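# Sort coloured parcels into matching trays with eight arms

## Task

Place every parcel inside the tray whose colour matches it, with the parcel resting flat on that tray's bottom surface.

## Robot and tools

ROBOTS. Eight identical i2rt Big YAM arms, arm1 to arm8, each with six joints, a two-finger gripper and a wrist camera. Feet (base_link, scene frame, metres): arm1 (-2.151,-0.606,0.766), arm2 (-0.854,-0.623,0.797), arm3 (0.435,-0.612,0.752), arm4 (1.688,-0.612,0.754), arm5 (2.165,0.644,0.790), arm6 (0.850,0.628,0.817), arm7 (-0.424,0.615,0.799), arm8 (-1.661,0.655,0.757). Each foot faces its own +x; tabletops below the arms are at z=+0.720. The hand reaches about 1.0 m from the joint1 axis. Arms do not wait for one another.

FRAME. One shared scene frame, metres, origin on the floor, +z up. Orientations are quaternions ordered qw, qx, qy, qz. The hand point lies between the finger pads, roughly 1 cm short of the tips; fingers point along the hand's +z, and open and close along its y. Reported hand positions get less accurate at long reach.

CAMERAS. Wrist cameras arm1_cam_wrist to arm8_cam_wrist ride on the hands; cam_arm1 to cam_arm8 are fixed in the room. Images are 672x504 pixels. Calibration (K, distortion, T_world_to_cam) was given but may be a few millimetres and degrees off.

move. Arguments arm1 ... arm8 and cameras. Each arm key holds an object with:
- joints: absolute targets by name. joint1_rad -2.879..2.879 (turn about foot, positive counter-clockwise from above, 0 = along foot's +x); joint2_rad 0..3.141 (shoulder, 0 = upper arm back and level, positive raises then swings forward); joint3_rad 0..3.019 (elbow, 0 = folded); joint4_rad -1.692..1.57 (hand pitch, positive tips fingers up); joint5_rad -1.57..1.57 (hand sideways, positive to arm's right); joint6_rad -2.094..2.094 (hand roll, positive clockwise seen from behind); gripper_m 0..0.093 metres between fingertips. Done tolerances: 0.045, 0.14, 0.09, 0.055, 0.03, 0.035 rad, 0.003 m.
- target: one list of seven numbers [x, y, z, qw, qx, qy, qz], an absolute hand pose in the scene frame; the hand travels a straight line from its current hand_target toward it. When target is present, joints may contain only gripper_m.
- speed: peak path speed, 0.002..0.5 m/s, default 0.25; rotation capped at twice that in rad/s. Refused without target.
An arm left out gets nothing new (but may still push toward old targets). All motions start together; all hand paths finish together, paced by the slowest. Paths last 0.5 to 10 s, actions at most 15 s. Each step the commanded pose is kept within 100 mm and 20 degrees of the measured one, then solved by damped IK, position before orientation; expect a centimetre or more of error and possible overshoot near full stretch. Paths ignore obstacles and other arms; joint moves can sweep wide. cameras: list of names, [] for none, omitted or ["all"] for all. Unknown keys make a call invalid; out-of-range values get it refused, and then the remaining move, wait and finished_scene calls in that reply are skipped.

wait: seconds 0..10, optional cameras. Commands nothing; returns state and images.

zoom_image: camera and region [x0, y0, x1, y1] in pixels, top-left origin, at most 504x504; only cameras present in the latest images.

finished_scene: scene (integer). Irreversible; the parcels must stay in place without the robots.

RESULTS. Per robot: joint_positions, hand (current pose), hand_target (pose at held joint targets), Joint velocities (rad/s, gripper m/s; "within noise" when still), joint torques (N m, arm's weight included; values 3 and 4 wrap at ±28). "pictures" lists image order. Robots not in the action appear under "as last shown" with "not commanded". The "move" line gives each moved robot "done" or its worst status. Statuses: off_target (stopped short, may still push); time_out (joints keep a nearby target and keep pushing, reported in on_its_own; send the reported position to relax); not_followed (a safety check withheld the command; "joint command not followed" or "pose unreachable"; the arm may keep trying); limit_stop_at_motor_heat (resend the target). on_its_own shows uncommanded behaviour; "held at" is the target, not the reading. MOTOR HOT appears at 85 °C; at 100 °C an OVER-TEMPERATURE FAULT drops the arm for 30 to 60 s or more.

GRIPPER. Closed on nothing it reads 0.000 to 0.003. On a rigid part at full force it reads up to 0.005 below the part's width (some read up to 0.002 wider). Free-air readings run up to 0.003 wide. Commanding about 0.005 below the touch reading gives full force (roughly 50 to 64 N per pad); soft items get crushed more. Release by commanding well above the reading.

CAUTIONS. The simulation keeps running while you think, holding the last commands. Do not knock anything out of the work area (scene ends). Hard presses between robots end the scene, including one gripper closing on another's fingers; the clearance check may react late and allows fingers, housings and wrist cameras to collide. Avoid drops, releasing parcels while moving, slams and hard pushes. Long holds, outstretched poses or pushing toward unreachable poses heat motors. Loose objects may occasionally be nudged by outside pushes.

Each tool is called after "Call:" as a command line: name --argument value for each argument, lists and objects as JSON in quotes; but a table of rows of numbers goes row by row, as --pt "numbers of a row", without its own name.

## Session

Call:
move

Scene clock: 0.00 s.
Joint torques (N m): no reading
Heat: arm1: hottest joint1_rad 30 °C; arm2: hottest joint3_rad 30 °C; arm3: hottest joint2_rad 30 °C; arm4: hottest joint3_rad 34 °C; arm5: hottest joint3_rad 33 °C; arm6: hottest joint2_rad 30 °C; arm7: hottest joint3_rad 34 °C; arm8: hottest joint1_rad 29 °C.
Joint velocities: within noise
arm1.joint_positions: joint1_rad=+0.458 joint2_rad=+0.456 joint3_rad=+1.438 joint4_rad=-1.139 joint5_rad=+0.063 joint6_rad=-0.074 gripper_m=+0.09396
arm1.joint_status: not commanded
arm1.hand: x=-1.9866 y=-0.6052 z=+1.4040 quat_wxyz=(-0.650, +0.024, -0.759, +0.041) (m; scene frame)
arm1.hand_target: x=-1.9921 y=-0.6053 z=+1.4119 quat_wxyz=(-0.658, +0.023, -0.752, +0.041) (m; scene frame)
arm1.hand_status: not commanded
arm2.joint_positions: joint1_rad=-0.133 joint2_rad=+0.490 joint3_rad=+1.431 joint4_rad=-1.371 joint5_rad=+0.122 joint6_rad=+0.254 gripper_m=+0.09396
arm2.joint_status: not commanded
arm2.hand: x=-0.9557 y=-0.4897 z=+1.3731 quat_wxyz=(-0.193, +0.711, -0.448, -0.506) (m; scene frame)
arm2.hand_target: x=-0.9532 y=-0.4923 z=+1.3817 quat_wxyz=(-0.195, +0.705, -0.446, -0.516) (m; scene frame)
arm2.hand_status: not commanded
arm3.joint_positions: joint1_rad=+0.288 joint2_rad=+0.566 joint3_rad=+1.355 joint4_rad=-1.309 joint5_rad=+0.227 joint6_rad=-0.408 gripper_m=+0.09396
arm3.joint_status: not commanded
arm3.hand: x=+0.2384 y=-0.5089 z=+1.2929 quat_wxyz=(-0.272, +0.862, -0.018, -0.428) (m; scene frame)
arm3.hand_target: x=+0.2407 y=-0.5098 z=+1.3061 quat_wxyz=(-0.276, +0.854, -0.020, -0.440) (m; scene frame)
arm3.hand_status: not commanded
arm4.joint_positions: joint1_rad=-0.202 joint2_rad=+0.526 joint3_rad=+1.372 joint4_rad=-1.530 joint5_rad=+0.176 joint6_rad=+0.279 gripper_m=+0.09396
arm4.joint_status: not commanded
arm4.hand: x=+1.8391 y=-0.5129 z=+1.2624 quat_wxyz=(-0.405, +0.175, -0.887, -0.138) (m; scene frame)
arm4.hand_target: x=+1.8372 y=-0.5146 z=+1.2716 quat_wxyz=(-0.414, +0.173, -0.882, -0.143) (m; scene frame)
arm4.hand_status: not commanded
arm5.joint_positions: joint1_rad=+0.150 joint2_rad=+0.484 joint3_rad=+1.403 joint4_rad=-1.356 joint5_rad=-0.018 joint6_rad=+0.258 gripper_m=+0.09396
arm5.joint_status: not commanded
arm5.hand: x=+1.9905 y=+0.6571 z=+1.3561 quat_wxyz=(+0.044, +0.831, -0.149, -0.534) (m; scene frame)
arm5.hand_target: x=+1.9935 y=+0.6567 z=+1.3668 quat_wxyz=(+0.045, +0.825, -0.147, -0.545) (m; scene frame)
arm5.hand_status: not commanded
arm6.joint_positions: joint1_rad=+0.005 joint2_rad=+0.600 joint3_rad=+1.377 joint4_rad=-1.425 joint5_rad=+0.198 joint6_rad=-0.419 gripper_m=+0.09396
arm6.joint_status: not commanded
arm6.hand: x=+1.0055 y=+0.4776 z=+1.3387 quat_wxyz=(-0.341, -0.130, -0.883, +0.295) (m; scene frame)
arm6.hand_target: x=+1.0039 y=+0.4787 z=+1.3519 quat_wxyz=(-0.354, -0.130, -0.876, +0.302) (m; scene frame)
arm6.hand_status: not commanded
arm7.joint_positions: joint1_rad=-0.316 joint2_rad=+0.535 joint3_rad=+1.368 joint4_rad=-1.177 joint5_rad=-0.073 joint6_rad=-0.126 gripper_m=+0.09396
arm7.joint_status: not commanded
arm7.hand: x=-0.2873 y=+0.4416 z=+1.3804 quat_wxyz=(-0.508, -0.311, -0.757, +0.270) (m; scene frame)
arm7.hand_target: x=-0.2897 y=+0.4449 z=+1.3917 quat_wxyz=(-0.517, -0.307, -0.750, +0.275) (m; scene frame)
arm7.hand_status: not commanded
arm8.joint_positions: joint1_rad=+0.154 joint2_rad=+0.581 joint3_rad=+1.368 joint4_rad=-1.211 joint5_rad=-0.224 joint6_rad=+0.370 gripper_m=+0.09396
arm8.joint_status: not commanded
arm8.hand: x=-1.7287 y=+0.4302 z=+1.3236 quat_wxyz=(-0.435, -0.755, -0.361, +0.333) (m; scene frame)
arm8.hand_target: x=-1.7273 y=+0.4330 z=+1.3347 quat_wxyz=(-0.441, -0.748, -0.360, +0.341) (m; scene frame)
arm8.hand_status: not commanded
pictures: arm1_cam_wrist, arm2_cam_wrist, arm3_cam_wrist, arm4_cam_wrist, arm5_cam_wrist, arm6_cam_wrist, arm7_cam_wrist, arm8_cam_wrist, cam_arm1, cam_arm2, cam_arm3, cam_arm4, cam_arm5, cam_arm6, cam_arm7, cam_arm8
camera_calibration:
arm1_cam_wrist: T_world_to_cam=[[-0.0152195, -0.996953, 0.0765105, -0.740002], [-0.693609, -0.0445883, -0.718971, -0.390739], [0.720191, -0.0640107, -0.690816, 2.48859], [0, 0, 0, 1]] pos_world=[-2.07454, -0.595872, 1.49485]
arm2_cam_wrist: T_world_to_cam=[[0.840386, 0.511543, -0.179098, 1.29837], [0.378015, -0.790014, -0.482683, 0.641456], [-0.388403, 0.337938, -0.857287, 1.09197], [0, 0, 0, 1]] pos_world=[-0.909489, -0.526434, 1.47829]
arm3_cam_wrist: T_world_to_cam=[[0.273525, 0.847785, 0.454361, -0.222286], [0.935924, -0.125616, -0.32904, 0.144135], [-0.22188, 0.515248, -0.827822, 1.50941], [0, 0, 0, 1]] pos_world=[0.260809, -0.571163, 1.39794]
arm4_cam_wrist: T_world_to_cam=[[0.421854, -0.902683, -0.0848663, -1.13421], [-0.884835, -0.389474, -0.255689, 1.75501], [0.197753, 0.182956, -0.963027, 1.07081], [0, 0, 0, 1]] pos_world=[1.81961, -0.53621, 1.3837]
arm5_cam_wrist: T_world_to_cam=[[0.208911, 0.948059, -0.239877, -0.71239], [0.82852, -0.301895, -0.471607, -0.803621], [-0.519529, -0.100219, -0.848555, 2.37475], [0, 0, 0, 1]] pos_world=[2.04839, 0.670775, 1.46523]
arm6_cam_wrist: T_world_to_cam=[[-0.428857, -0.788115, 0.441539, 0.215044], [-0.90336, 0.371549, -0.214225, 1.02348], [0.00478024, -0.49074, -0.871293, 1.52029], [0, 0, 0, 1]] pos_world=[1.00952, 0.535276, 1.44892]
arm7_cam_wrist: T_world_to_cam=[[-0.747684, -0.654612, 0.111588, -0.0829416], [-0.585602, 0.570742, -0.575607, 0.380528], [0.313112, -0.495718, -0.810077, 1.54839], [0, 0, 0, 1]] pos_world=[-0.323993, 0.496085, 1.4826]
arm8_cam_wrist: T_world_to_cam=[[-0.833837, 0.353215, -0.42421, -1.03087], [0.527191, 0.737398, -0.422271, 1.1574], [0.163659, -0.575745, -0.801082, 1.71144], [0, 0, 0, 1]] pos_world=[-1.74985, 0.496007, 1.42243]

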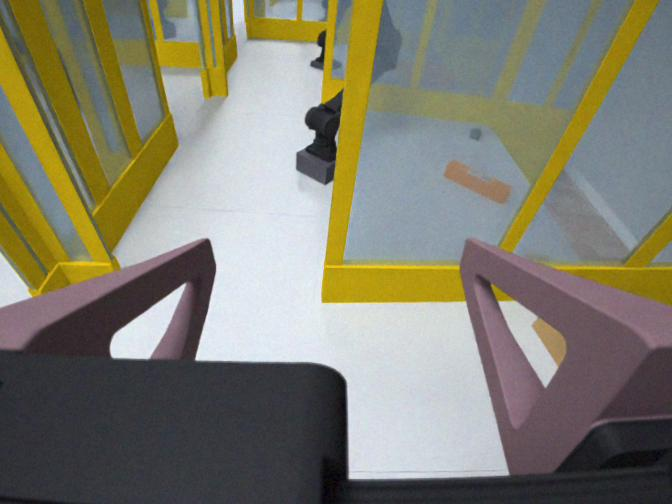

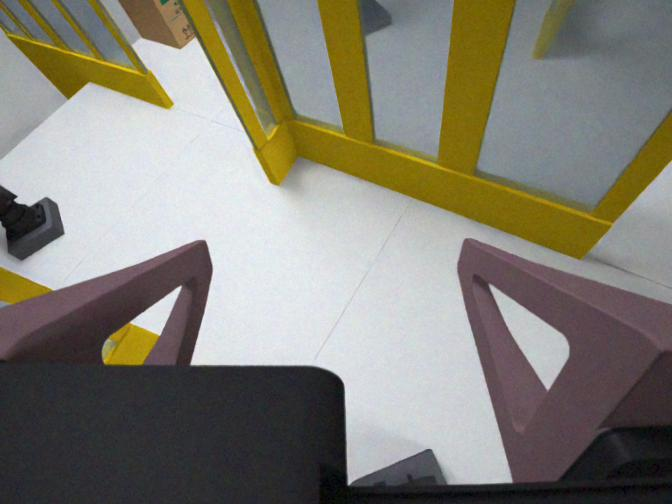

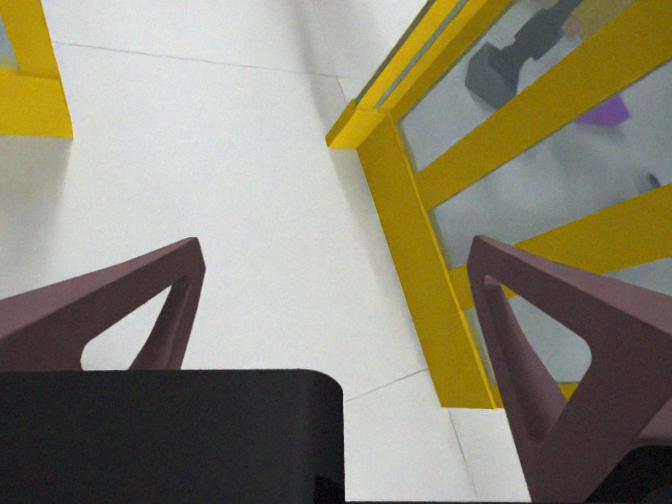

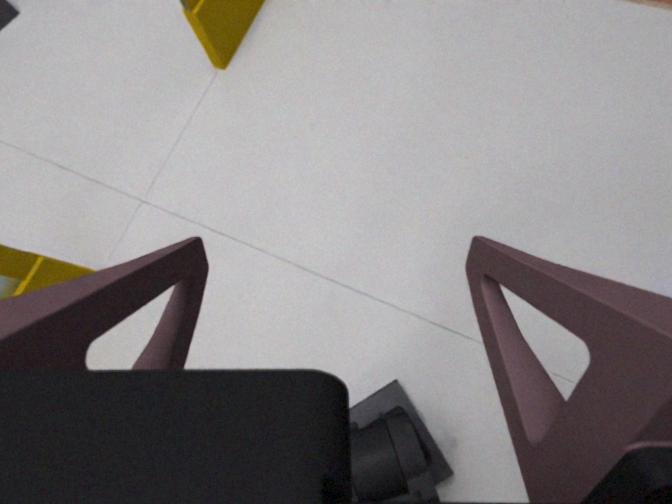

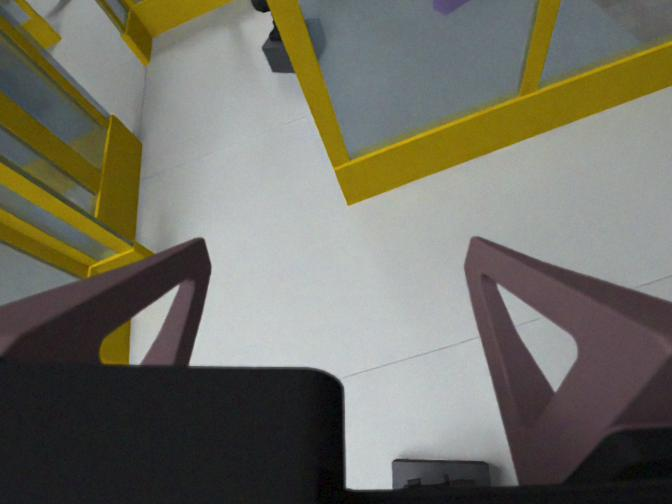

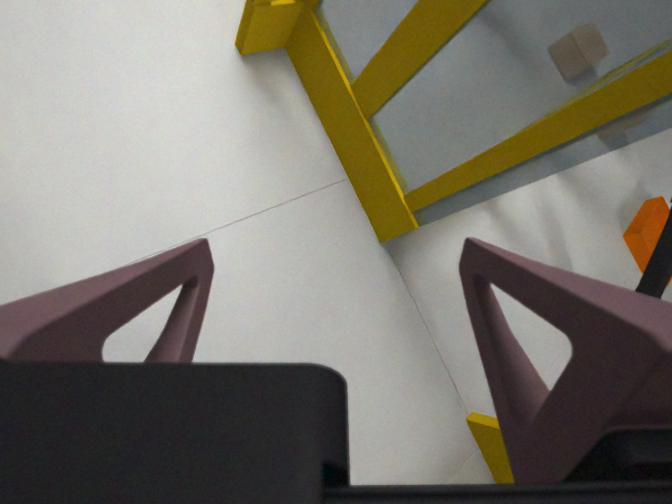

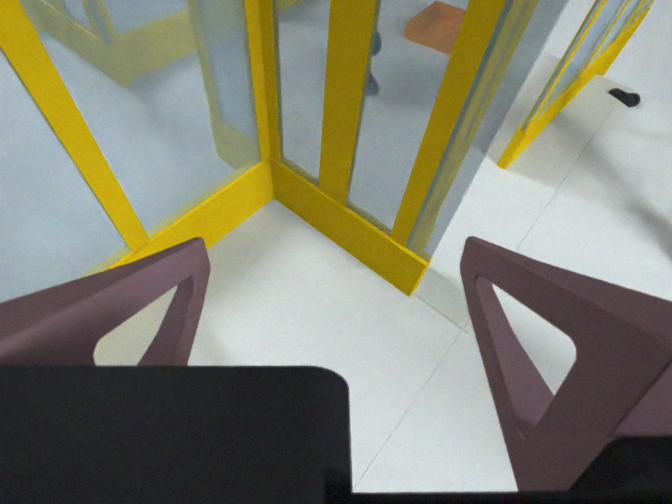

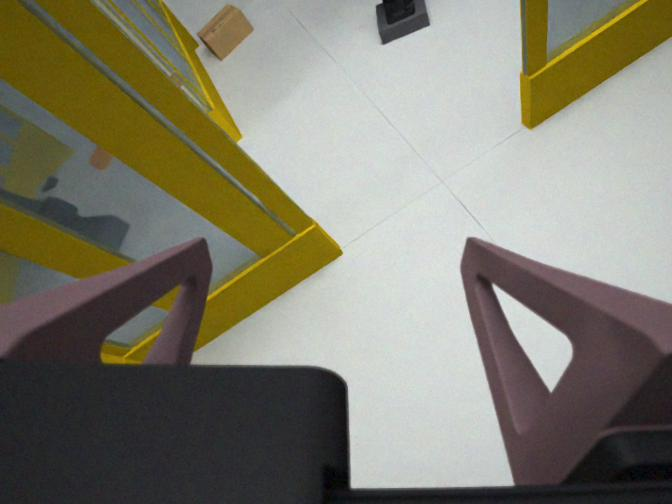

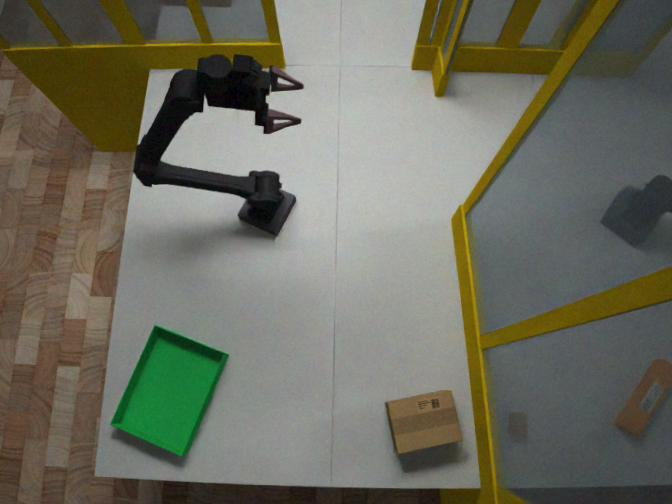

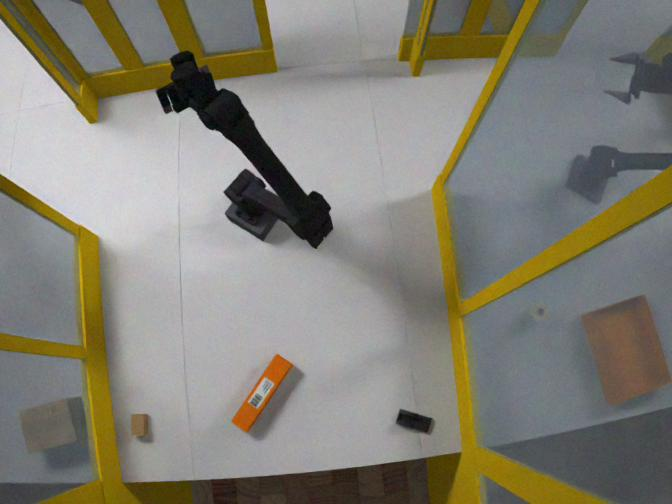

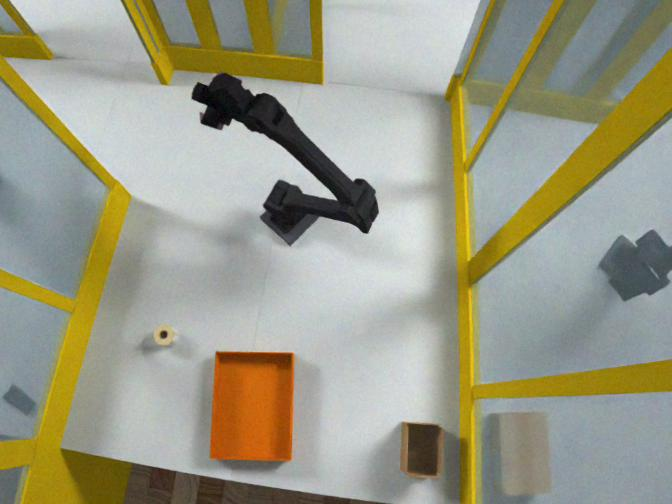

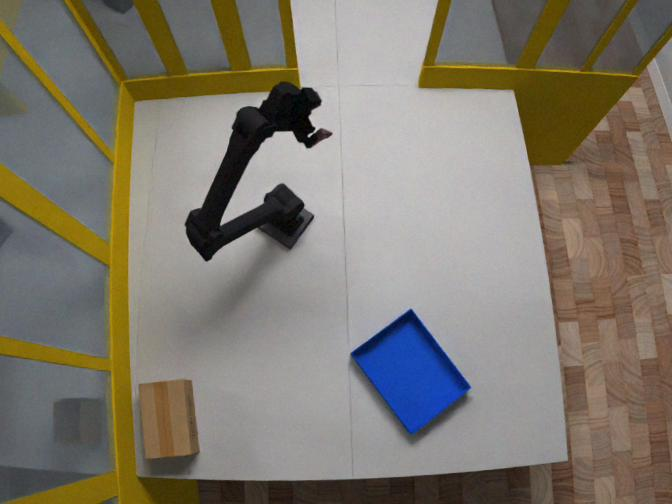

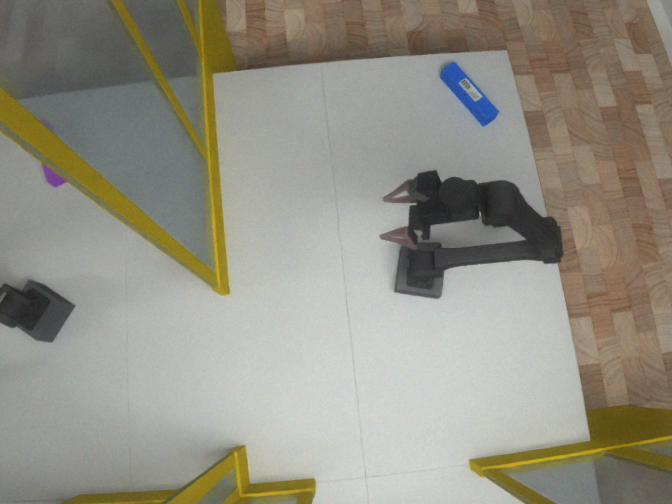

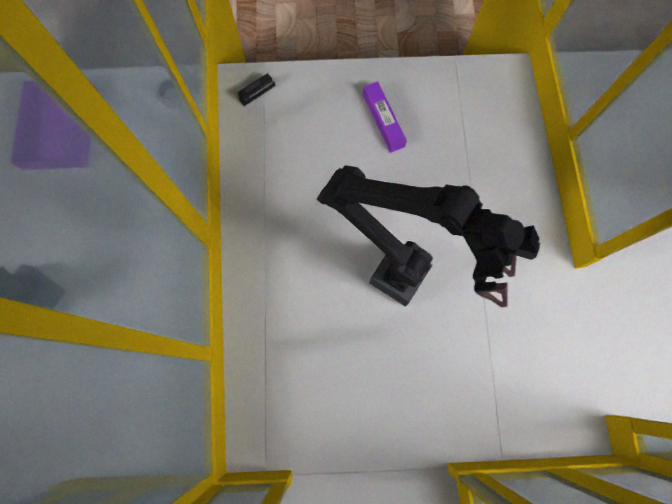

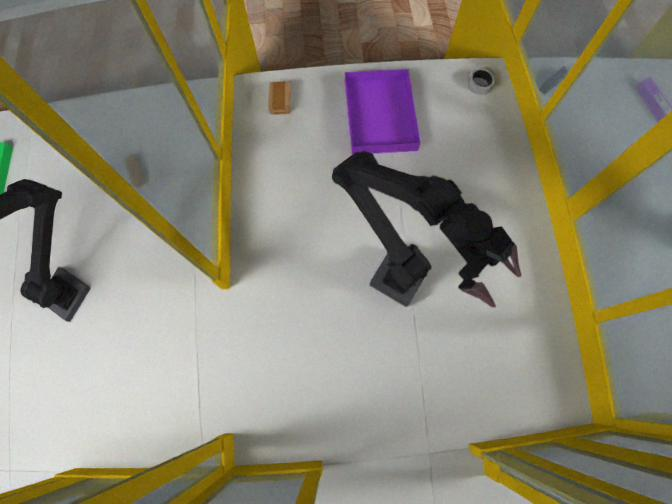

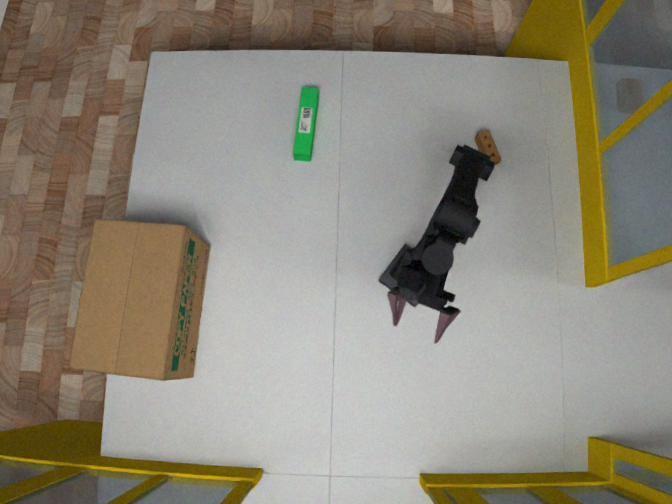

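Call:
move --arm2 '{"joints":{"joint1_rad":2.178,"joint2_rad":1.25,"joint3_rad":1.18,"joint4_rad":-1.5,"joint5_rad":0,"joint6_rad":0.61}}' --arm5 '{"joints":{"joint1_rad":-1.712,"joint2_rad":1.25,"joint3_rad":1.18,"joint4_rad":-1.5,"joint5_rad":0,"joint6_rad":-0.88}}' --arm6 '{"joints":{"joint1_rad":2.206,"joint2_rad":1.25,"joint3_rad":1.18,"joint4_rad":-1.5,"joint5_rad":0,"joint6_rad":-0.25}}' --arm8 '{"joints":{"joint1_rad":-1.934,"joint2_rad":1.25,"joint3_rad":1.18,"joint4_rad":-1.5,"joint5_rad":0,"joint6_rad":0.64}}' --cameras '[]'

Call:
move --arm2 '{"target":[-0.886,-1.24,0.88,0,0.899,0.438,0],"speed":0.3}' --arm5 '{"target":[2.448,1.306,0.88,0,-0.854,0.520,0],"speed":0.3}' --arm6 '{"target":[0.839,1.285,0.88,0,-0.796,0.605,0],"speed":0.3}' --arm8 '{"target":[-2.02,1.18,0.88,0,-0.693,0.721,0],"speed":0.3}' --cameras '["arm2_cam_wrist","arm5_cam_wrist","arm6_cam_wrist","arm8_cam_wrist"]'

Scene clock: 149.90 s.
Joint torques (N m): arm1=[1.26 5.71 7.56 2 0.1 0] | arm2=[0.67 -11.11 8.76 0.17 -0.01 0.05] | arm3=[-0.67 1.2 10.15 1.62 -0.04 -0.01] | arm4=[-0.03 3.43 9.95 1.77 0.01 0.03] | arm5=[-1.38 -7.36 7.58 -0.09 -0.2 -0.14] | arm6=[0.03 -6.36 9.22 -0.18 0.04 -0.02] | arm7=[-0.26 1.61 10.47 1.65 -0.09 0.12] | arm8=[1.32 -9.05 10.19 -0.51 -0.01 0.02]
Heat: arm1: hottest joint3_rad 32 °C; arm2: hottest joint3_rad 37 °C; arm3: hottest joint3_rad 33 °C; arm4: hottest joint3_rad 42 °C; arm5: hottest joint3_rad 36 °C; arm6: hottest joint3_rad 35 °C; arm7: hottest joint3_rad 45 °C; arm8: hottest joint3_rad 38 °C.
move: arm2 done; arm5 done; arm6 done; arm8 done
Joint velocities: within noise
arm1, arm3, arm4, arm7: as last shown
arm2.joint_positions: joint1_rad=+2.173 joint2_rad=+1.260 joint3_rad=+1.175 joint4_rad=-1.491 joint5_rad=+0.002 joint6_rad=+0.597 gripper_m=+0.09400
arm2.joint_status: all done
arm2.hand: x=-0.8754 y=-0.9726 z=+1.0304 quat_wxyz=(-0.003, +0.897, +0.442, +0.001) (m; scene frame)
arm2.hand_target: x=-0.8732 y=-0.9707 z=+1.0357 quat_wxyz=(+0.000, +0.899, +0.438, +0.000) (m; scene frame)
arm2.hand_status: not commanded
arm5.joint_positions: joint1_rad=-1.707 joint2_rad=+1.262 joint3_rad=+1.168 joint4_rad=-1.489 joint5_rad=+0.000 joint6_rad=-0.870 gripper_m=+0.09399
arm5.joint_status: all done
arm5.hand: x=+2.2991 y=+0.9642 z=+1.0233 quat_wxyz=(+0.002, +0.853, -0.522, +0.001) (m; scene frame)
arm5.hand_target: x=+2.3005 y=+0.9627 z=+1.0315 quat_wxyz=(-0.004, +0.854, -0.520, +0.000) (m; scene frame)
arm5.hand_status: not commanded
arm6.joint_positions: joint1_rad=+2.198 joint2_rad=+1.255 joint3_rad=+1.169 joint4_rad=-1.490 joint5_rad=+0.000 joint6_rad=-0.257 gripper_m=+0.09400
arm6.joint_status: all done
arm6.hand: x=+0.8475 y=+0.9762 z=+1.0501 quat_wxyz=(+0.002, +0.795, -0.607, +0.001) (m; scene frame)
arm6.hand_target: x=+0.8447 y=+0.9763 z=+1.0558 quat_wxyz=(+0.000, +0.795, -0.606, +0.000) (m; scene frame)
arm6.hand_status: not commanded
arm8.joint_positions: joint1_rad=-1.929 joint2_rad=+1.261 joint3_rad=+1.177 joint4_rad=-1.490 joint5_rad=-0.001 joint6_rad=+0.633 gripper_m=+0.09400
arm8.joint_status: all done
arm8.hand: x=-1.8608 y=+0.9439 z=+0.9914 quat_wxyz=(-0.001, -0.697, +0.717, -0.002) (m; scene frame)
arm8.hand_target: x=-1.8576 y=+0.9427 z=+0.9959 quat_wxyz=(+0.000, -0.693, +0.721, +0.000) (m; scene frame)
arm8.hand_status: not commanded
pictures: none
No camera images: "cameras" was empty.

Scene clock: 152.47 s.
Joint torques (N m): arm1=[1.44 5.71 7.56 2.07 0.08 0.02] | arm2=[0.85 -21.6 11.26 0.12 -0.03 0.07] | arm3=[-0.56 1.32 10.18 1.63 -0.05 0] | arm4=[-0.03 3.43 9.96 1.76 0.01 0.03] | arm5=[-1.38 -19.84 10.28 -0.27 -0.26 -0.18] | arm6=[0.09 -15.56 12.16 -0.18 0.03 -0.05] | arm7=[-0.32 1.49 10.44 1.62 -0.09 0.12] | arm8=[1.26 -18.96 14.3 -0.62 0.03 0.03]
Heat: arm1: hottest joint3_rad 32 °C; arm2: hottest joint3_rad 37 °C; arm3: hottest joint3_rad 33 °C; arm4: hottest joint3_rad 42 °C; arm5: hottest joint3_rad 36 °C; arm6: hottest joint3_rad 35 °C; arm7: hottest joint3_rad 45 °C; arm8: hottest joint3_rad 38 °C.
move: arm2 off_target; arm5 off_target; arm6 off_target; arm8 off_target
Joint velocities: within noise
arm1, arm3, arm4, arm7: as last shown
arm2.joint_positions: joint1_rad=+2.173 joint2_rad=+2.017 joint3_rad=+1.696 joint4_rad=-1.266 joint5_rad=+0.002 joint6_rad=+0.599 gripper_m=+0.09400
arm2.joint_status: not commanded
arm2.hand: x=-0.8904 y=-1.2267 z=+0.8729 quat_wxyz=(-0.008, +0.898, +0.441, +0.004) (m; scene frame)
arm2.hand_target: x=-0.8860 y=-1.2395 z=+0.8801 quat_wxyz=(+0.000, +0.899, +0.438, +0.000) (m; scene frame)
arm2.hand_status: off_target (0.016 m and 1.1 deg from the pose sent, 0.307 m and 0.6 deg at the start)
arm5.joint_positions: joint1_rad=-1.707 joint2_rad=+2.356 joint3_rad=+2.271 joint4_rad=-1.522 joint5_rad=+0.000 joint6_rad=-0.871 gripper_m=+0.09399
arm5.joint_status: not commanded
arm5.hand: x=+2.4390 y=+1.2976 z=+0.8672 quat_wxyz=(+0.014, +0.853, -0.521, +0.003) (m; scene frame)
arm5.hand_target: x=+2.4476 y=+1.3053 z=+0.8803 quat_wxyz=(-0.001, +0.854, -0.520, +0.000) (m; scene frame)
arm5.hand_status: off_target (0.018 m and 1.7 deg from the pose sent, 0.399 m and 0.3 deg at the start)
arm6.joint_positions: joint1_rad=+2.198 joint2_rad=+2.141 joint3_rad=+1.837 joint4_rad=-1.295 joint5_rad=+0.000 joint6_rad=-0.257 gripper_m=+0.09400
arm6.joint_status: not commanded
arm6.hand: x=+0.8446 y=+1.2689 z=+0.8695 quat_wxyz=(+0.012, +0.795, -0.607, +0.009) (m; scene frame)
arm6.hand_target: x=+0.8389 y=+1.2841 z=+0.8801 quat_wxyz=(+0.000, +0.796, -0.605, +0.000) (m; scene frame)
arm6.hand_status: off_target (0.020 m and 1.7 deg from the pose sent, 0.353 m and 0.3 deg at the start)
arm8.joint_positions: joint1_rad=-1.929 joint2_rad=+2.037 joint3_rad=+1.833 joint4_rad=-1.388 joint5_rad=-0.001 joint6_rad=+0.633 gripper_m=+0.09400
arm8.joint_status: not commanded
arm8.hand: x=-2.0151 y=+1.1664 z=+0.8719 quat_wxyz=(-0.003, -0.697, +0.717, -0.011) (m; scene frame)
arm8.hand_target: x=-2.0196 y=+1.1794 z=+0.8801 quat_wxyz=(+0.000, -0.693, +0.721, +0.001) (m; scene frame)
arm8.hand_status: off_target (0.017 m and 1.5 deg from the pose sent, 0.306 m and 0.8 deg at the start)
pictures: arm2_cam_wrist, arm5_cam_wrist, arm6_cam_wrist, arm8_cam_wrist
camera_calibration:
arm2_cam_wrist: T_world_to_cam=[[-0.787772, 0.615488, 0.0242676, 0.0312527], [0.506349, 0.624643, 0.594502, 0.702592], [0.35075, 0.48062, -0.803728, 1.72401], [0, 0, 0, 1]] pos_world=[-0.935833, -1.2867, 0.967184]
arm5_cam_wrist: T_world_to_cam=[[0.894647, 0.446488, -0.0159557, -2.74645], [0.369886, -0.720181, 0.586962, -0.469042], [0.250581, -0.531025, -0.809457, 0.903974], [0, 0, 0, 1]] pos_world=[2.40408, 1.3685, 0.963216]
arm6_cam_wrist: T_world_to_cam=[[0.96275, 0.270388, -0.0014849, -1.15647], [0.217609, -0.771542, 0.597804, 0.281349], [0.160493, -0.575859, -0.801641, 1.41644], [0, 0, 0, 1]] pos_world=[0.824844, 1.34544, 0.965564]
arm8_cam_wrist: T_world_to_cam=[[0.999463, -0.032726, 0.00138553, 2.05194], [-0.0268689, -0.794924, 0.606113, 0.348818], [-0.0187343, -0.605825, -0.795377, 1.48287], [0, 0, 0, 1]] pos_world=[-2.01369, 1.24279, 0.965172]

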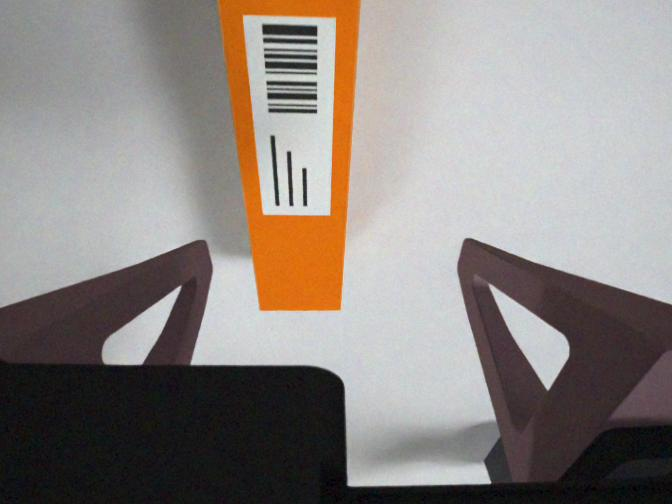

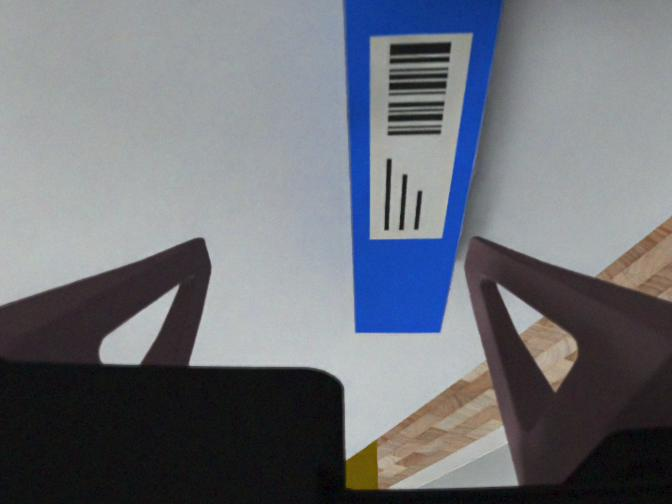

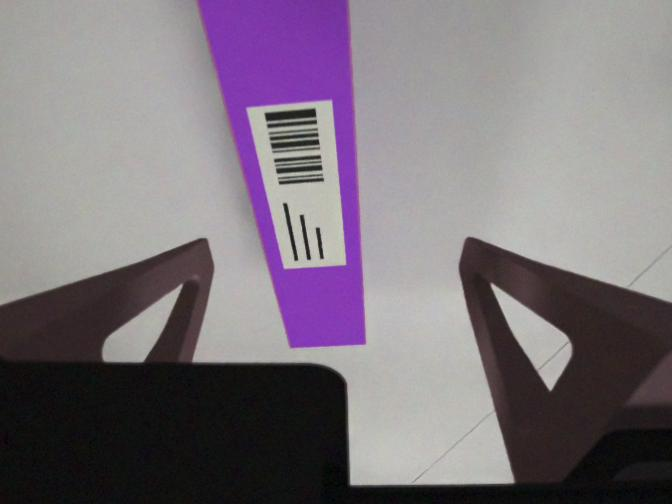

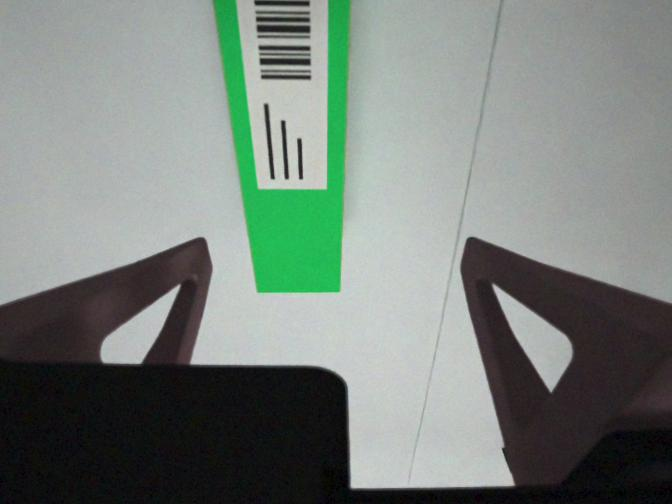

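Call:
move --arm2 '{"target":[-0.882,-1.257,0.752,0,0.899,0.438,0],"speed":0.2}' --arm5 '{"target":[2.476,1.328,0.765,0,-0.859,0.512,0],"speed":0.2}' --arm6 '{"target":[0.835,1.258,0.763,0,-0.816,0.578,0],"speed":0.2}' --arm8 '{"target":[-2.038,1.206,0.745,0,-0.693,0.721,0],"speed":0.2}' --cameras '["arm2_cam_wrist","arm5_cam_wrist","arm6_cam_wrist","arm8_cam_wrist"]'

Scene clock: 193.87 s.
Joint torques (N m): arm1=[1.38 5.83 7.46 1.92 0.09 0.02] | arm2=[0.85 -23.65 8.12 0.88 -0.03 0.08] | arm3=[-0.62 1.08 10.19 1.59 -0.04 0] | arm4=[-0.03 3.43 9.95 1.76 0.01 0.03] | arm5=[-0.85 -20.48 9.88 0.24 -0.27 -0.13] | arm6=[0.26 -15.85 7.51 0.57 0.04 -0.18] | arm7=[-0.32 1.73 10.43 1.61 -0.1 0.13] | arm8=[1.32 -21.3 11.77 0.12 0.01 0.02]
Heat: arm1: hottest joint3_rad 32 °C; arm2: hottest joint3_rad 41 °C; arm3: hottest joint3_rad 33 °C; arm4: hottest joint3_rad 42 °C; arm5: hottest joint3_rad 42 °C; arm6: hottest joint3_rad 37 °C; arm7: hottest joint3_rad 45 °C; arm8: hottest joint3_rad 44 °C.
move: arm2 done; arm5 off_target; arm6 done; arm8 off_target
Joint velocities: within noise
arm1, arm3, arm4, arm7: as last shown
arm2.joint_positions: joint1_rad=+2.181 joint2_rad=+2.206 joint3_rad=+1.679 joint4_rad=-1.057 joint5_rad=+0.002 joint6_rad=+0.607 gripper_m=+0.09400
arm2.joint_status: not commanded
arm2.hand: x=-0.8868 y=-1.2503 z=+0.7537 quat_wxyz=(-0.007, +0.898, +0.441, +0.003) (m; scene frame)
arm2.hand_target: x=-0.8819 y=-1.2569 z=+0.7521 quat_wxyz=(+0.000, +0.899, +0.438, +0.000) (m; scene frame)
arm2.hand_status: done (0.008 m and 0.9 deg from the pose sent, 0.125 m and 1.1 deg at the start)
arm5.joint_positions: joint1_rad=-1.730 joint2_rad=+2.554 joint3_rad=+2.343 joint4_rad=-1.407 joint5_rad=+0.001 joint6_rad=-0.913 gripper_m=+0.09398
arm5.joint_status: not commanded
arm5.hand: x=+2.4662 y=+1.3167 z=+0.7540 quat_wxyz=(+0.019, +0.858, -0.513, +0.003) (m; scene frame)
arm5.hand_target: x=+2.4756 y=+1.3273 z=+0.7654 quat_wxyz=(+0.000, +0.859, -0.512, +0.000) (m; scene frame)
arm5.hand_status: off_target (0.019 m and 2.3 deg from the pose sent, 0.113 m and 2.1 deg at the start)
arm6.joint_positions: joint1_rad=+2.203 joint2_rad=+2.212 joint3_rad=+1.660 joint4_rad=-1.033 joint5_rad=+0.000 joint6_rad=-0.304 gripper_m=+0.09400
arm6.joint_status: not commanded
arm6.hand: x=+0.8419 y=+1.2530 z=+0.7647 quat_wxyz=(+0.005, +0.810, -0.586, +0.004) (m; scene frame)
arm6.hand_target: x=+0.8351 y=+1.2579 z=+0.7631 quat_wxyz=(+0.000, +0.816, -0.578, +0.000) (m; scene frame)
arm6.hand_status: done (0.009 m and 1.4 deg from the pose sent, 0.108 m and 4.4 deg at the start)
arm8.joint_positions: joint1_rad=-1.929 joint2_rad=+2.248 joint3_rad=+1.833 joint4_rad=-1.187 joint5_rad=-0.001 joint6_rad=+0.634 gripper_m=+0.09400
arm8.joint_status: not commanded
arm8.hand: x=-2.0335 y=+1.1928 z=+0.7406 quat_wxyz=(-0.003, -0.697, +0.717, -0.015) (m; scene frame)
arm8.hand_target: x=-2.0378 y=+1.2056 z=+0.7452 quat_wxyz=(+0.000, -0.693, +0.721, +0.000) (m; scene frame)
arm8.hand_status: off_target (0.015 m and 1.9 deg from the pose sent, 0.135 m and 1.4 deg at the start)
pictures: arm2_cam_wrist, arm5_cam_wrist, arm6_cam_wrist, arm8_cam_wrist
camera_calibration:
arm2_cam_wrist: T_world_to_cam=[[-0.788034, 0.615241, 0.0219185, 0.0527589], [0.506275, 0.627386, 0.591669, 0.791778], [0.350268, 0.477352, -0.805883, 1.63547], [0, 0, 0, 1]] pos_world=[-0.932135, -1.30991, 0.848374]
arm5_cam_wrist: T_world_to_cam=[[0.886381, 0.462328, -0.0241194, -2.77545], [0.385477, -0.708184, 0.591509, -0.456584], [0.25639, -0.5336, -0.805937, 0.802029], [0, 0, 0, 1]] pos_world=[2.43047, 1.38778, 0.849517]
arm6_cam_wrist: T_world_to_cam=[[0.947672, 0.319238, 0.00212533, -1.20092], [0.257694, -0.768873, 0.585174, 0.304836], [0.188444, -0.554005, -0.810905, 1.27993], [0, 0, 0, 1]] pos_world=[0.818327, 1.32684, 0.862069]
arm8_cam_wrist: T_world_to_cam=[[0.999427, -0.0330973, 0.0070804, 2.06754], [-0.0305039, -0.790162, 0.612138, 0.431474], [-0.0146655, -0.612003, -0.790719, 1.40638], [0, 0, 0, 1]] pos_world=[-2.03257, 1.27007, 0.833288]

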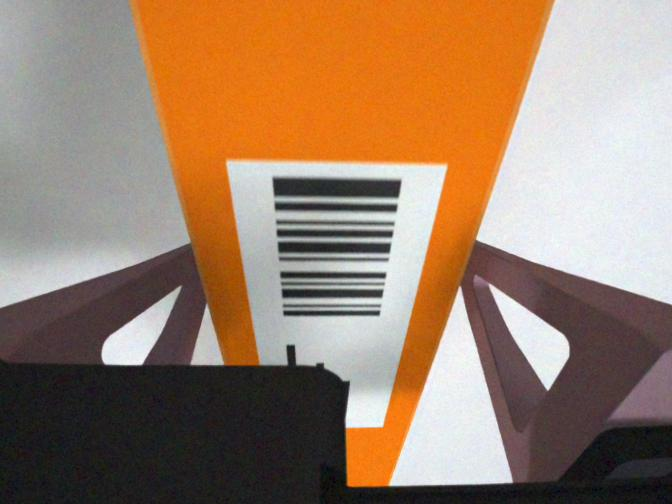

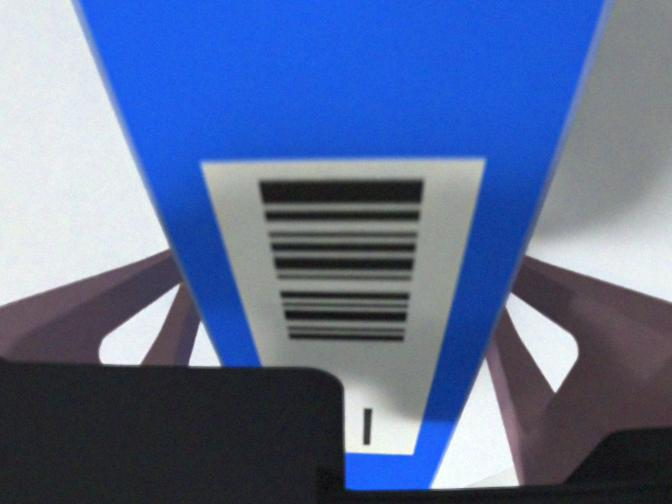

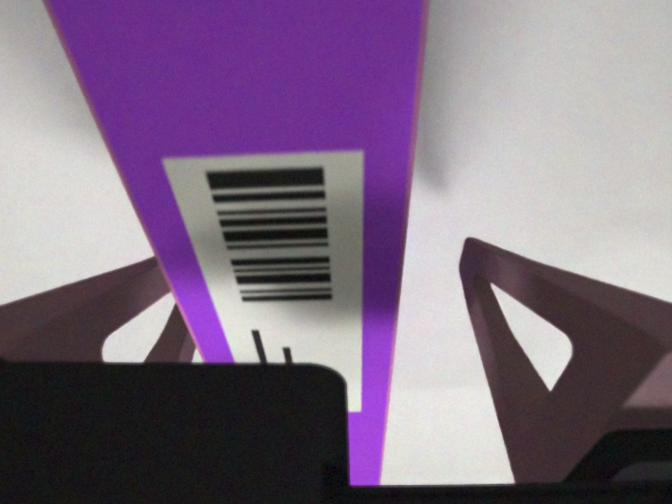

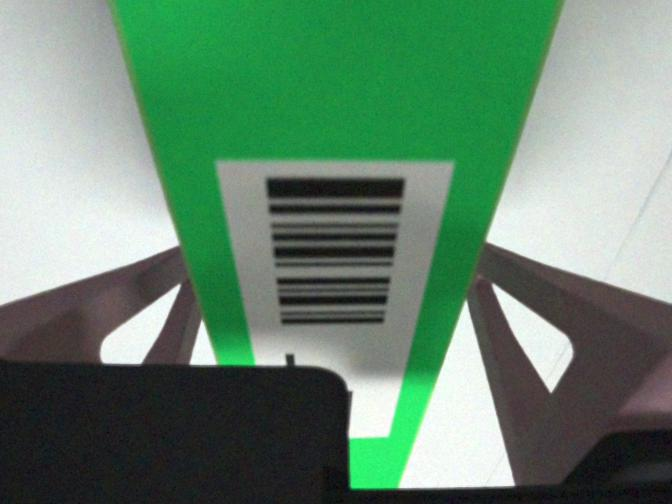

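Call:
move --arm2 '{"joints":{"gripper_m":0.045}}' --arm5 '{"joints":{"gripper_m":0.045}}' --arm6 '{"joints":{"gripper_m":0.045}}' --arm8 '{"joints":{"gripper_m":0.045}}' --arm1 '{"joints":{"joint1_rad":0.7,"joint2_rad":1.25,"joint3_rad":1.18,"joint4_rad":-1.5,"joint5_rad":0,"joint6_rad":-0.45}}' --arm3 '{"joints":{"joint1_rad":2.1,"joint2_rad":1.25,"joint3_rad":1.18,"joint4_rad":-1.5,"joint5_rad":0,"joint6_rad":-0.43}}' --arm4 '{"joints":{"joint1_rad":-0.7,"joint2_rad":1.25,"joint3_rad":1.18,"joint4_rad":-1.5,"joint5_rad":0,"joint6_rad":-0.46}}' --cameras '[]'

Call:
move --arm2 '{"target":[-0.882,-1.24,0.89,0,0.899,0.438,0],"speed":0.25}' --arm5 '{"target":[2.470,1.315,0.90,0,-0.859,0.512,0],"speed":0.25}' --arm6 '{"target":[0.840,1.245,0.89,0,-0.816,0.578,0],"speed":0.25}' --arm8 '{"target":[-2.034,1.19,0.90,0,-0.693,0.721,0],"speed":0.25}' --cameras '["cam_arm5","cam_arm8"]'

Scene clock: 208.50 s.
Joint torques (N m): arm1=[2.32 -6.48 8.76 -0.05 -0.05 -0.09] | arm2=[0.79 -23.65 8.13 0.87 0.01 0.07] | arm3=[0.44 -11.63 9.89 -0.31 -0.21 -0.21] | arm4=[-1.03 -6.07 10.36 0.5 -0.16 -0.04] | arm5=[-1.14 -21.36 9.47 0.4 -0.29 -0.11] | arm6=[0.26 -15.85 7.51 0.55 0.04 -0.16] | arm7=[-0.21 1.79 10.43 1.58 -0.09 0.12] | arm8=[1.32 -21.6 11.71 0.09 0.02 0.02]
Heat: arm1: hottest joint3_rad 32 °C; arm2: hottest joint3_rad 40 °C; arm3: hottest joint3_rad 33 °C; arm4: hottest joint3_rad 42 °C; arm5: hottest joint3_rad 43 °C; arm6: hottest joint3_rad 38 °C; arm7: hottest joint3_rad 46 °C; arm8: hottest joint3_rad 44 °C.
move: arm1 done; arm2 off_target; arm3 done; arm4 done; arm5 off_target; arm6 off_target; arm8 off_target
Joint velocities: within noise
arm1.joint_positions: joint1_rad=+0.687 joint2_rad=+1.240 joint3_rad=+1.180 joint4_rad=-1.488 joint5_rad=+0.003 joint6_rad=-0.442 gripper_m=+0.09398
arm1.joint_status: all done
arm1.hand: x=-1.8141 y=-0.5136 z=+1.0084 quat_wxyz=(-0.011, +0.345, -0.938, +0.008) (m; scene frame)
arm1.hand_target: x=-1.8171 y=-0.5093 z=+1.0048 quat_wxyz=(+0.000, +0.355, -0.935, +0.006) (m; scene frame)
arm1.hand_status: not commanded
arm2.joint_positions: joint1_rad=+2.181 joint2_rad=+2.206 joint3_rad=+1.679 joint4_rad=-1.056 joint5_rad=+0.000 joint6_rad=+0.608 gripper_m=+0.05865
arm2.joint_status: gripper_m off_target (ended at +0.05868, target +0.04500)
arm2.hand: x=-0.8866 y=-1.2504 z=+0.7537 quat_wxyz=(-0.006, +0.898, +0.440, +0.003) (m; scene frame)
arm2.hand_target: x=-0.8820 y=-1.2569 z=+0.7521 quat_wxyz=(+0.000, +0.899, +0.438, +0.000) (m; scene frame)
arm2.hand_status: not commanded
arm3.joint_positions: joint1_rad=+2.087 joint2_rad=+1.264 joint3_rad=+1.171 joint4_rad=-1.488 joint5_rad=+0.001 joint6_rad=-0.415 gripper_m=+0.09399
arm3.joint_status: all done
arm3.hand: x=+0.4003 y=-0.9613 z=+0.9802 quat_wxyz=(-0.003, +0.585, +0.811, +0.008) (m; scene frame)
arm3.hand_target: x=+0.4053 y=-0.9600 z=+0.9882 quat_wxyz=(+0.001, +0.574, +0.819, +0.004) (m; scene frame)
arm3.hand_status: not commanded
arm4.joint_positions: joint1_rad=-0.689 joint2_rad=+1.237 joint3_rad=+1.179 joint4_rad=-1.507 joint5_rad=+0.002 joint6_rad=-0.451 gripper_m=+0.09397
arm4.joint_status: all done
arm4.hand: x=+2.0235 y=-0.5204 z=+0.9913 quat_wxyz=(+0.004, +0.350, -0.937, +0.004) (m; scene frame)
arm4.hand_target: x=+2.0277 y=-0.5228 z=+0.9876 quat_wxyz=(+0.007, +0.349, -0.937, +0.003) (m; scene frame)
arm4.hand_status: not commanded
arm5.joint_positions: joint1_rad=-1.730 joint2_rad=+2.554 joint3_rad=+2.345 joint4_rad=-1.407 joint5_rad=+0.001 joint6_rad=-0.914 gripper_m=+0.05883
arm5.joint_status: gripper_m off_target (ended at +0.05887, target +0.04500)
arm5.hand: x=+2.4664 y=+1.3170 z=+0.7543 quat_wxyz=(+0.019, +0.858, -0.513, +0.003) (m; scene frame)
arm5.hand_target: x=+2.4756 y=+1.3273 z=+0.7652 quat_wxyz=(+0.000, +0.859, -0.512, +0.000) (m; scene frame)
arm5.hand_status: not commanded
arm6.joint_positions: joint1_rad=+2.203 joint2_rad=+2.212 joint3_rad=+1.660 joint4_rad=-1.032 joint5_rad=+0.000 joint6_rad=-0.306 gripper_m=+0.05955
arm6.joint_status: gripper_m off_target (ended at +0.05958, target +0.04500)
arm6.hand: x=+0.8414 y=+1.2532 z=+0.7646 quat_wxyz=(+0.005, +0.811, -0.585, +0.003) (m; scene frame)
arm6.hand_target: x=+0.8349 y=+1.2579 z=+0.7631 quat_wxyz=(+0.000, +0.816, -0.578, +0.000) (m; scene frame)
arm6.hand_status: not commanded
arm7: as last shown
arm8.joint_positions: joint1_rad=-1.929 joint2_rad=+2.248 joint3_rad=+1.833 joint4_rad=-1.187 joint5_rad=-0.001 joint6_rad=+0.634 gripper_m=+0.06024
arm8.joint_status: gripper_m off_target (ended at +0.06027, target +0.04500)
arm8.hand: x=-2.0336 y=+1.1929 z=+0.7406 quat_wxyz=(-0.003, -0.697, +0.717, -0.015) (m; scene frame)
arm8.hand_target: x=-2.0378 y=+1.2056 z=+0.7452 quat_wxyz=(+0.000, -0.693, +0.721, +0.000) (m; scene frame)
arm8.hand_status: not commanded
pictures: none
No camera images: "cameras" was empty.

Scene clock: 210.27 s.
Joint torques (N m): arm1=[2.2 -6.65 8.76 -0.12 -0.06 -0.07] | arm2=[0.73 -22.3 10.99 0.12 0.01 0.06] | arm3=[0.44 -11.46 9.89 -0.31 -0.22 -0.21] | arm4=[-1.08 -6.07 10.36 0.51 -0.16 -0.03] | arm5=[-1.49 -21.83 10.54 -0.17 -0.28 -0.14] | arm6=[-0.38 -16.97 11.41 -0.25 0.05 -0.18] | arm7=[-0.38 1.55 10.4 1.62 -0.09 0.12] | arm8=[1.9 -19.9 14.05 -0.59 0.04 0.04]
Heat: arm1: hottest joint3_rad 33 °C; arm2: hottest joint3_rad 40 °C; arm3: hottest joint3_rad 33 °C; arm4: hottest joint3_rad 42 °C; arm5: hottest joint3_rad 43 °C; arm6: hottest joint3_rad 38 °C; arm7: hottest joint3_rad 46 °C; arm8: hottest joint3_rad 44 °C.
move: arm2 off_target; arm5 off_target; arm6 off_target; arm8 off_target
Joint velocities: within noise
arm1, arm3, arm4, arm7: as last shown
arm2.joint_positions: joint1_rad=+2.181 joint2_rad=+2.017 joint3_rad=+1.714 joint4_rad=-1.289 joint5_rad=+0.000 joint6_rad=+0.608 gripper_m=+0.05865
arm2.joint_status: not commanded
arm2.hand: x=-0.8854 y=-1.2281 z=+0.8800 quat_wxyz=(-0.010, +0.898, +0.440, +0.005) (m; scene frame)
arm2.hand_target: x=-0.8819 y=-1.2395 z=+0.8901 quat_wxyz=(+0.000, +0.899, +0.438, +0.000) (m; scene frame)
arm2.hand_status: off_target (0.016 m and 1.3 deg from the pose sent, 0.137 m and 0.8 deg at the start)
arm5.joint_positions: joint1_rad=-1.730 joint2_rad=+2.452 joint3_rad=+2.486 joint4_rad=-1.650 joint5_rad=+0.000 joint6_rad=-0.914 gripper_m=+0.05883
arm5.joint_status: not commanded
arm5.hand: x=+2.4620 y=+1.3077 z=+0.8817 quat_wxyz=(+0.019, +0.858, -0.513, +0.003) (m; scene frame)
arm5.hand_target: x=+2.4696 y=+1.3141 z=+0.9001 quat_wxyz=(-0.001, +0.859, -0.512, +0.000) (m; scene frame)
arm5.hand_status: off_target (0.021 m and 2.2 deg from the pose sent, 0.146 m and 2.2 deg at the start; pose on its path clipped on 4 of 53 steps)
arm6.joint_positions: joint1_rad=+2.203 joint2_rad=+2.058 joint3_rad=+1.671 joint4_rad=-1.243 joint5_rad=+0.000 joint6_rad=-0.311 gripper_m=+0.05955
arm6.joint_status: not commanded
arm6.hand: x=+0.8418 y=+1.2266 z=+0.8611 quat_wxyz=(+0.024, +0.812, -0.583, +0.017) (m; scene frame)
arm6.hand_target: x=+0.8399 y=+1.2437 z=+0.8903 quat_wxyz=(+0.000, +0.816, -0.578, +0.000) (m; scene frame)
arm6.hand_status: off_target (0.034 m and 3.4 deg from the pose sent, 0.126 m and 1.2 deg at the start)
arm8.joint_positions: joint1_rad=-1.929 joint2_rad=+2.083 joint3_rad=+1.957 joint4_rad=-1.467 joint5_rad=-0.001 joint6_rad=+0.641 gripper_m=+0.06024
arm8.joint_status: not commanded
arm8.hand: x=-2.0255 y=+1.1814 z=+0.8903 quat_wxyz=(-0.003, -0.695, +0.719, -0.011) (m; scene frame)
arm8.hand_target: x=-2.0337 y=+1.1894 z=+0.9001 quat_wxyz=(+0.000, -0.693, +0.721, +0.000) (m; scene frame)
arm8.hand_status: off_target (0.015 m and 1.4 deg from the pose sent, 0.159 m and 1.9 deg at the start)
pictures: cam_arm5, cam_arm8

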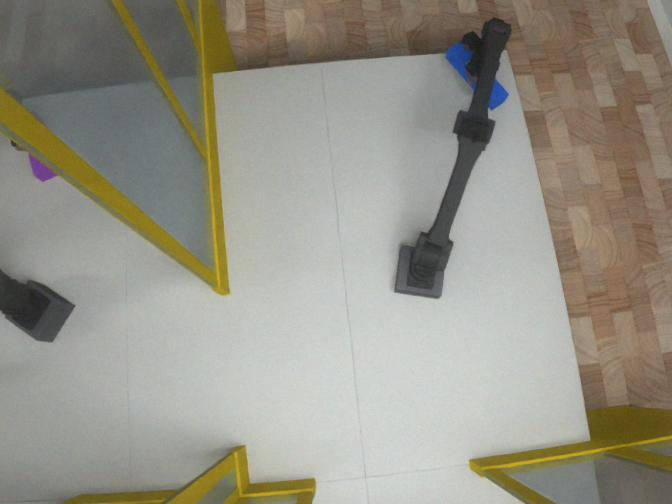

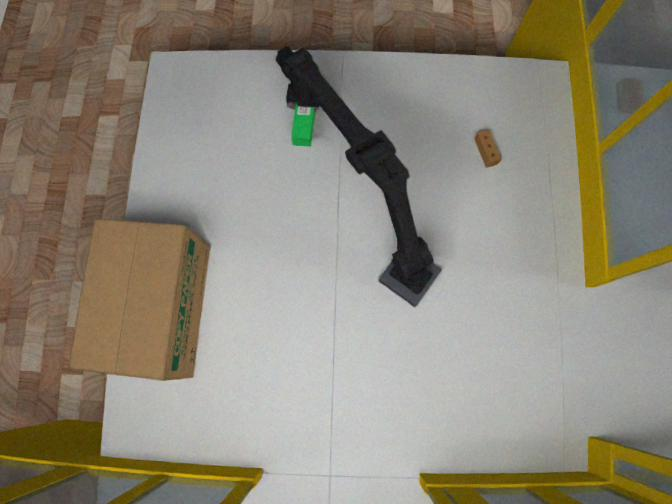

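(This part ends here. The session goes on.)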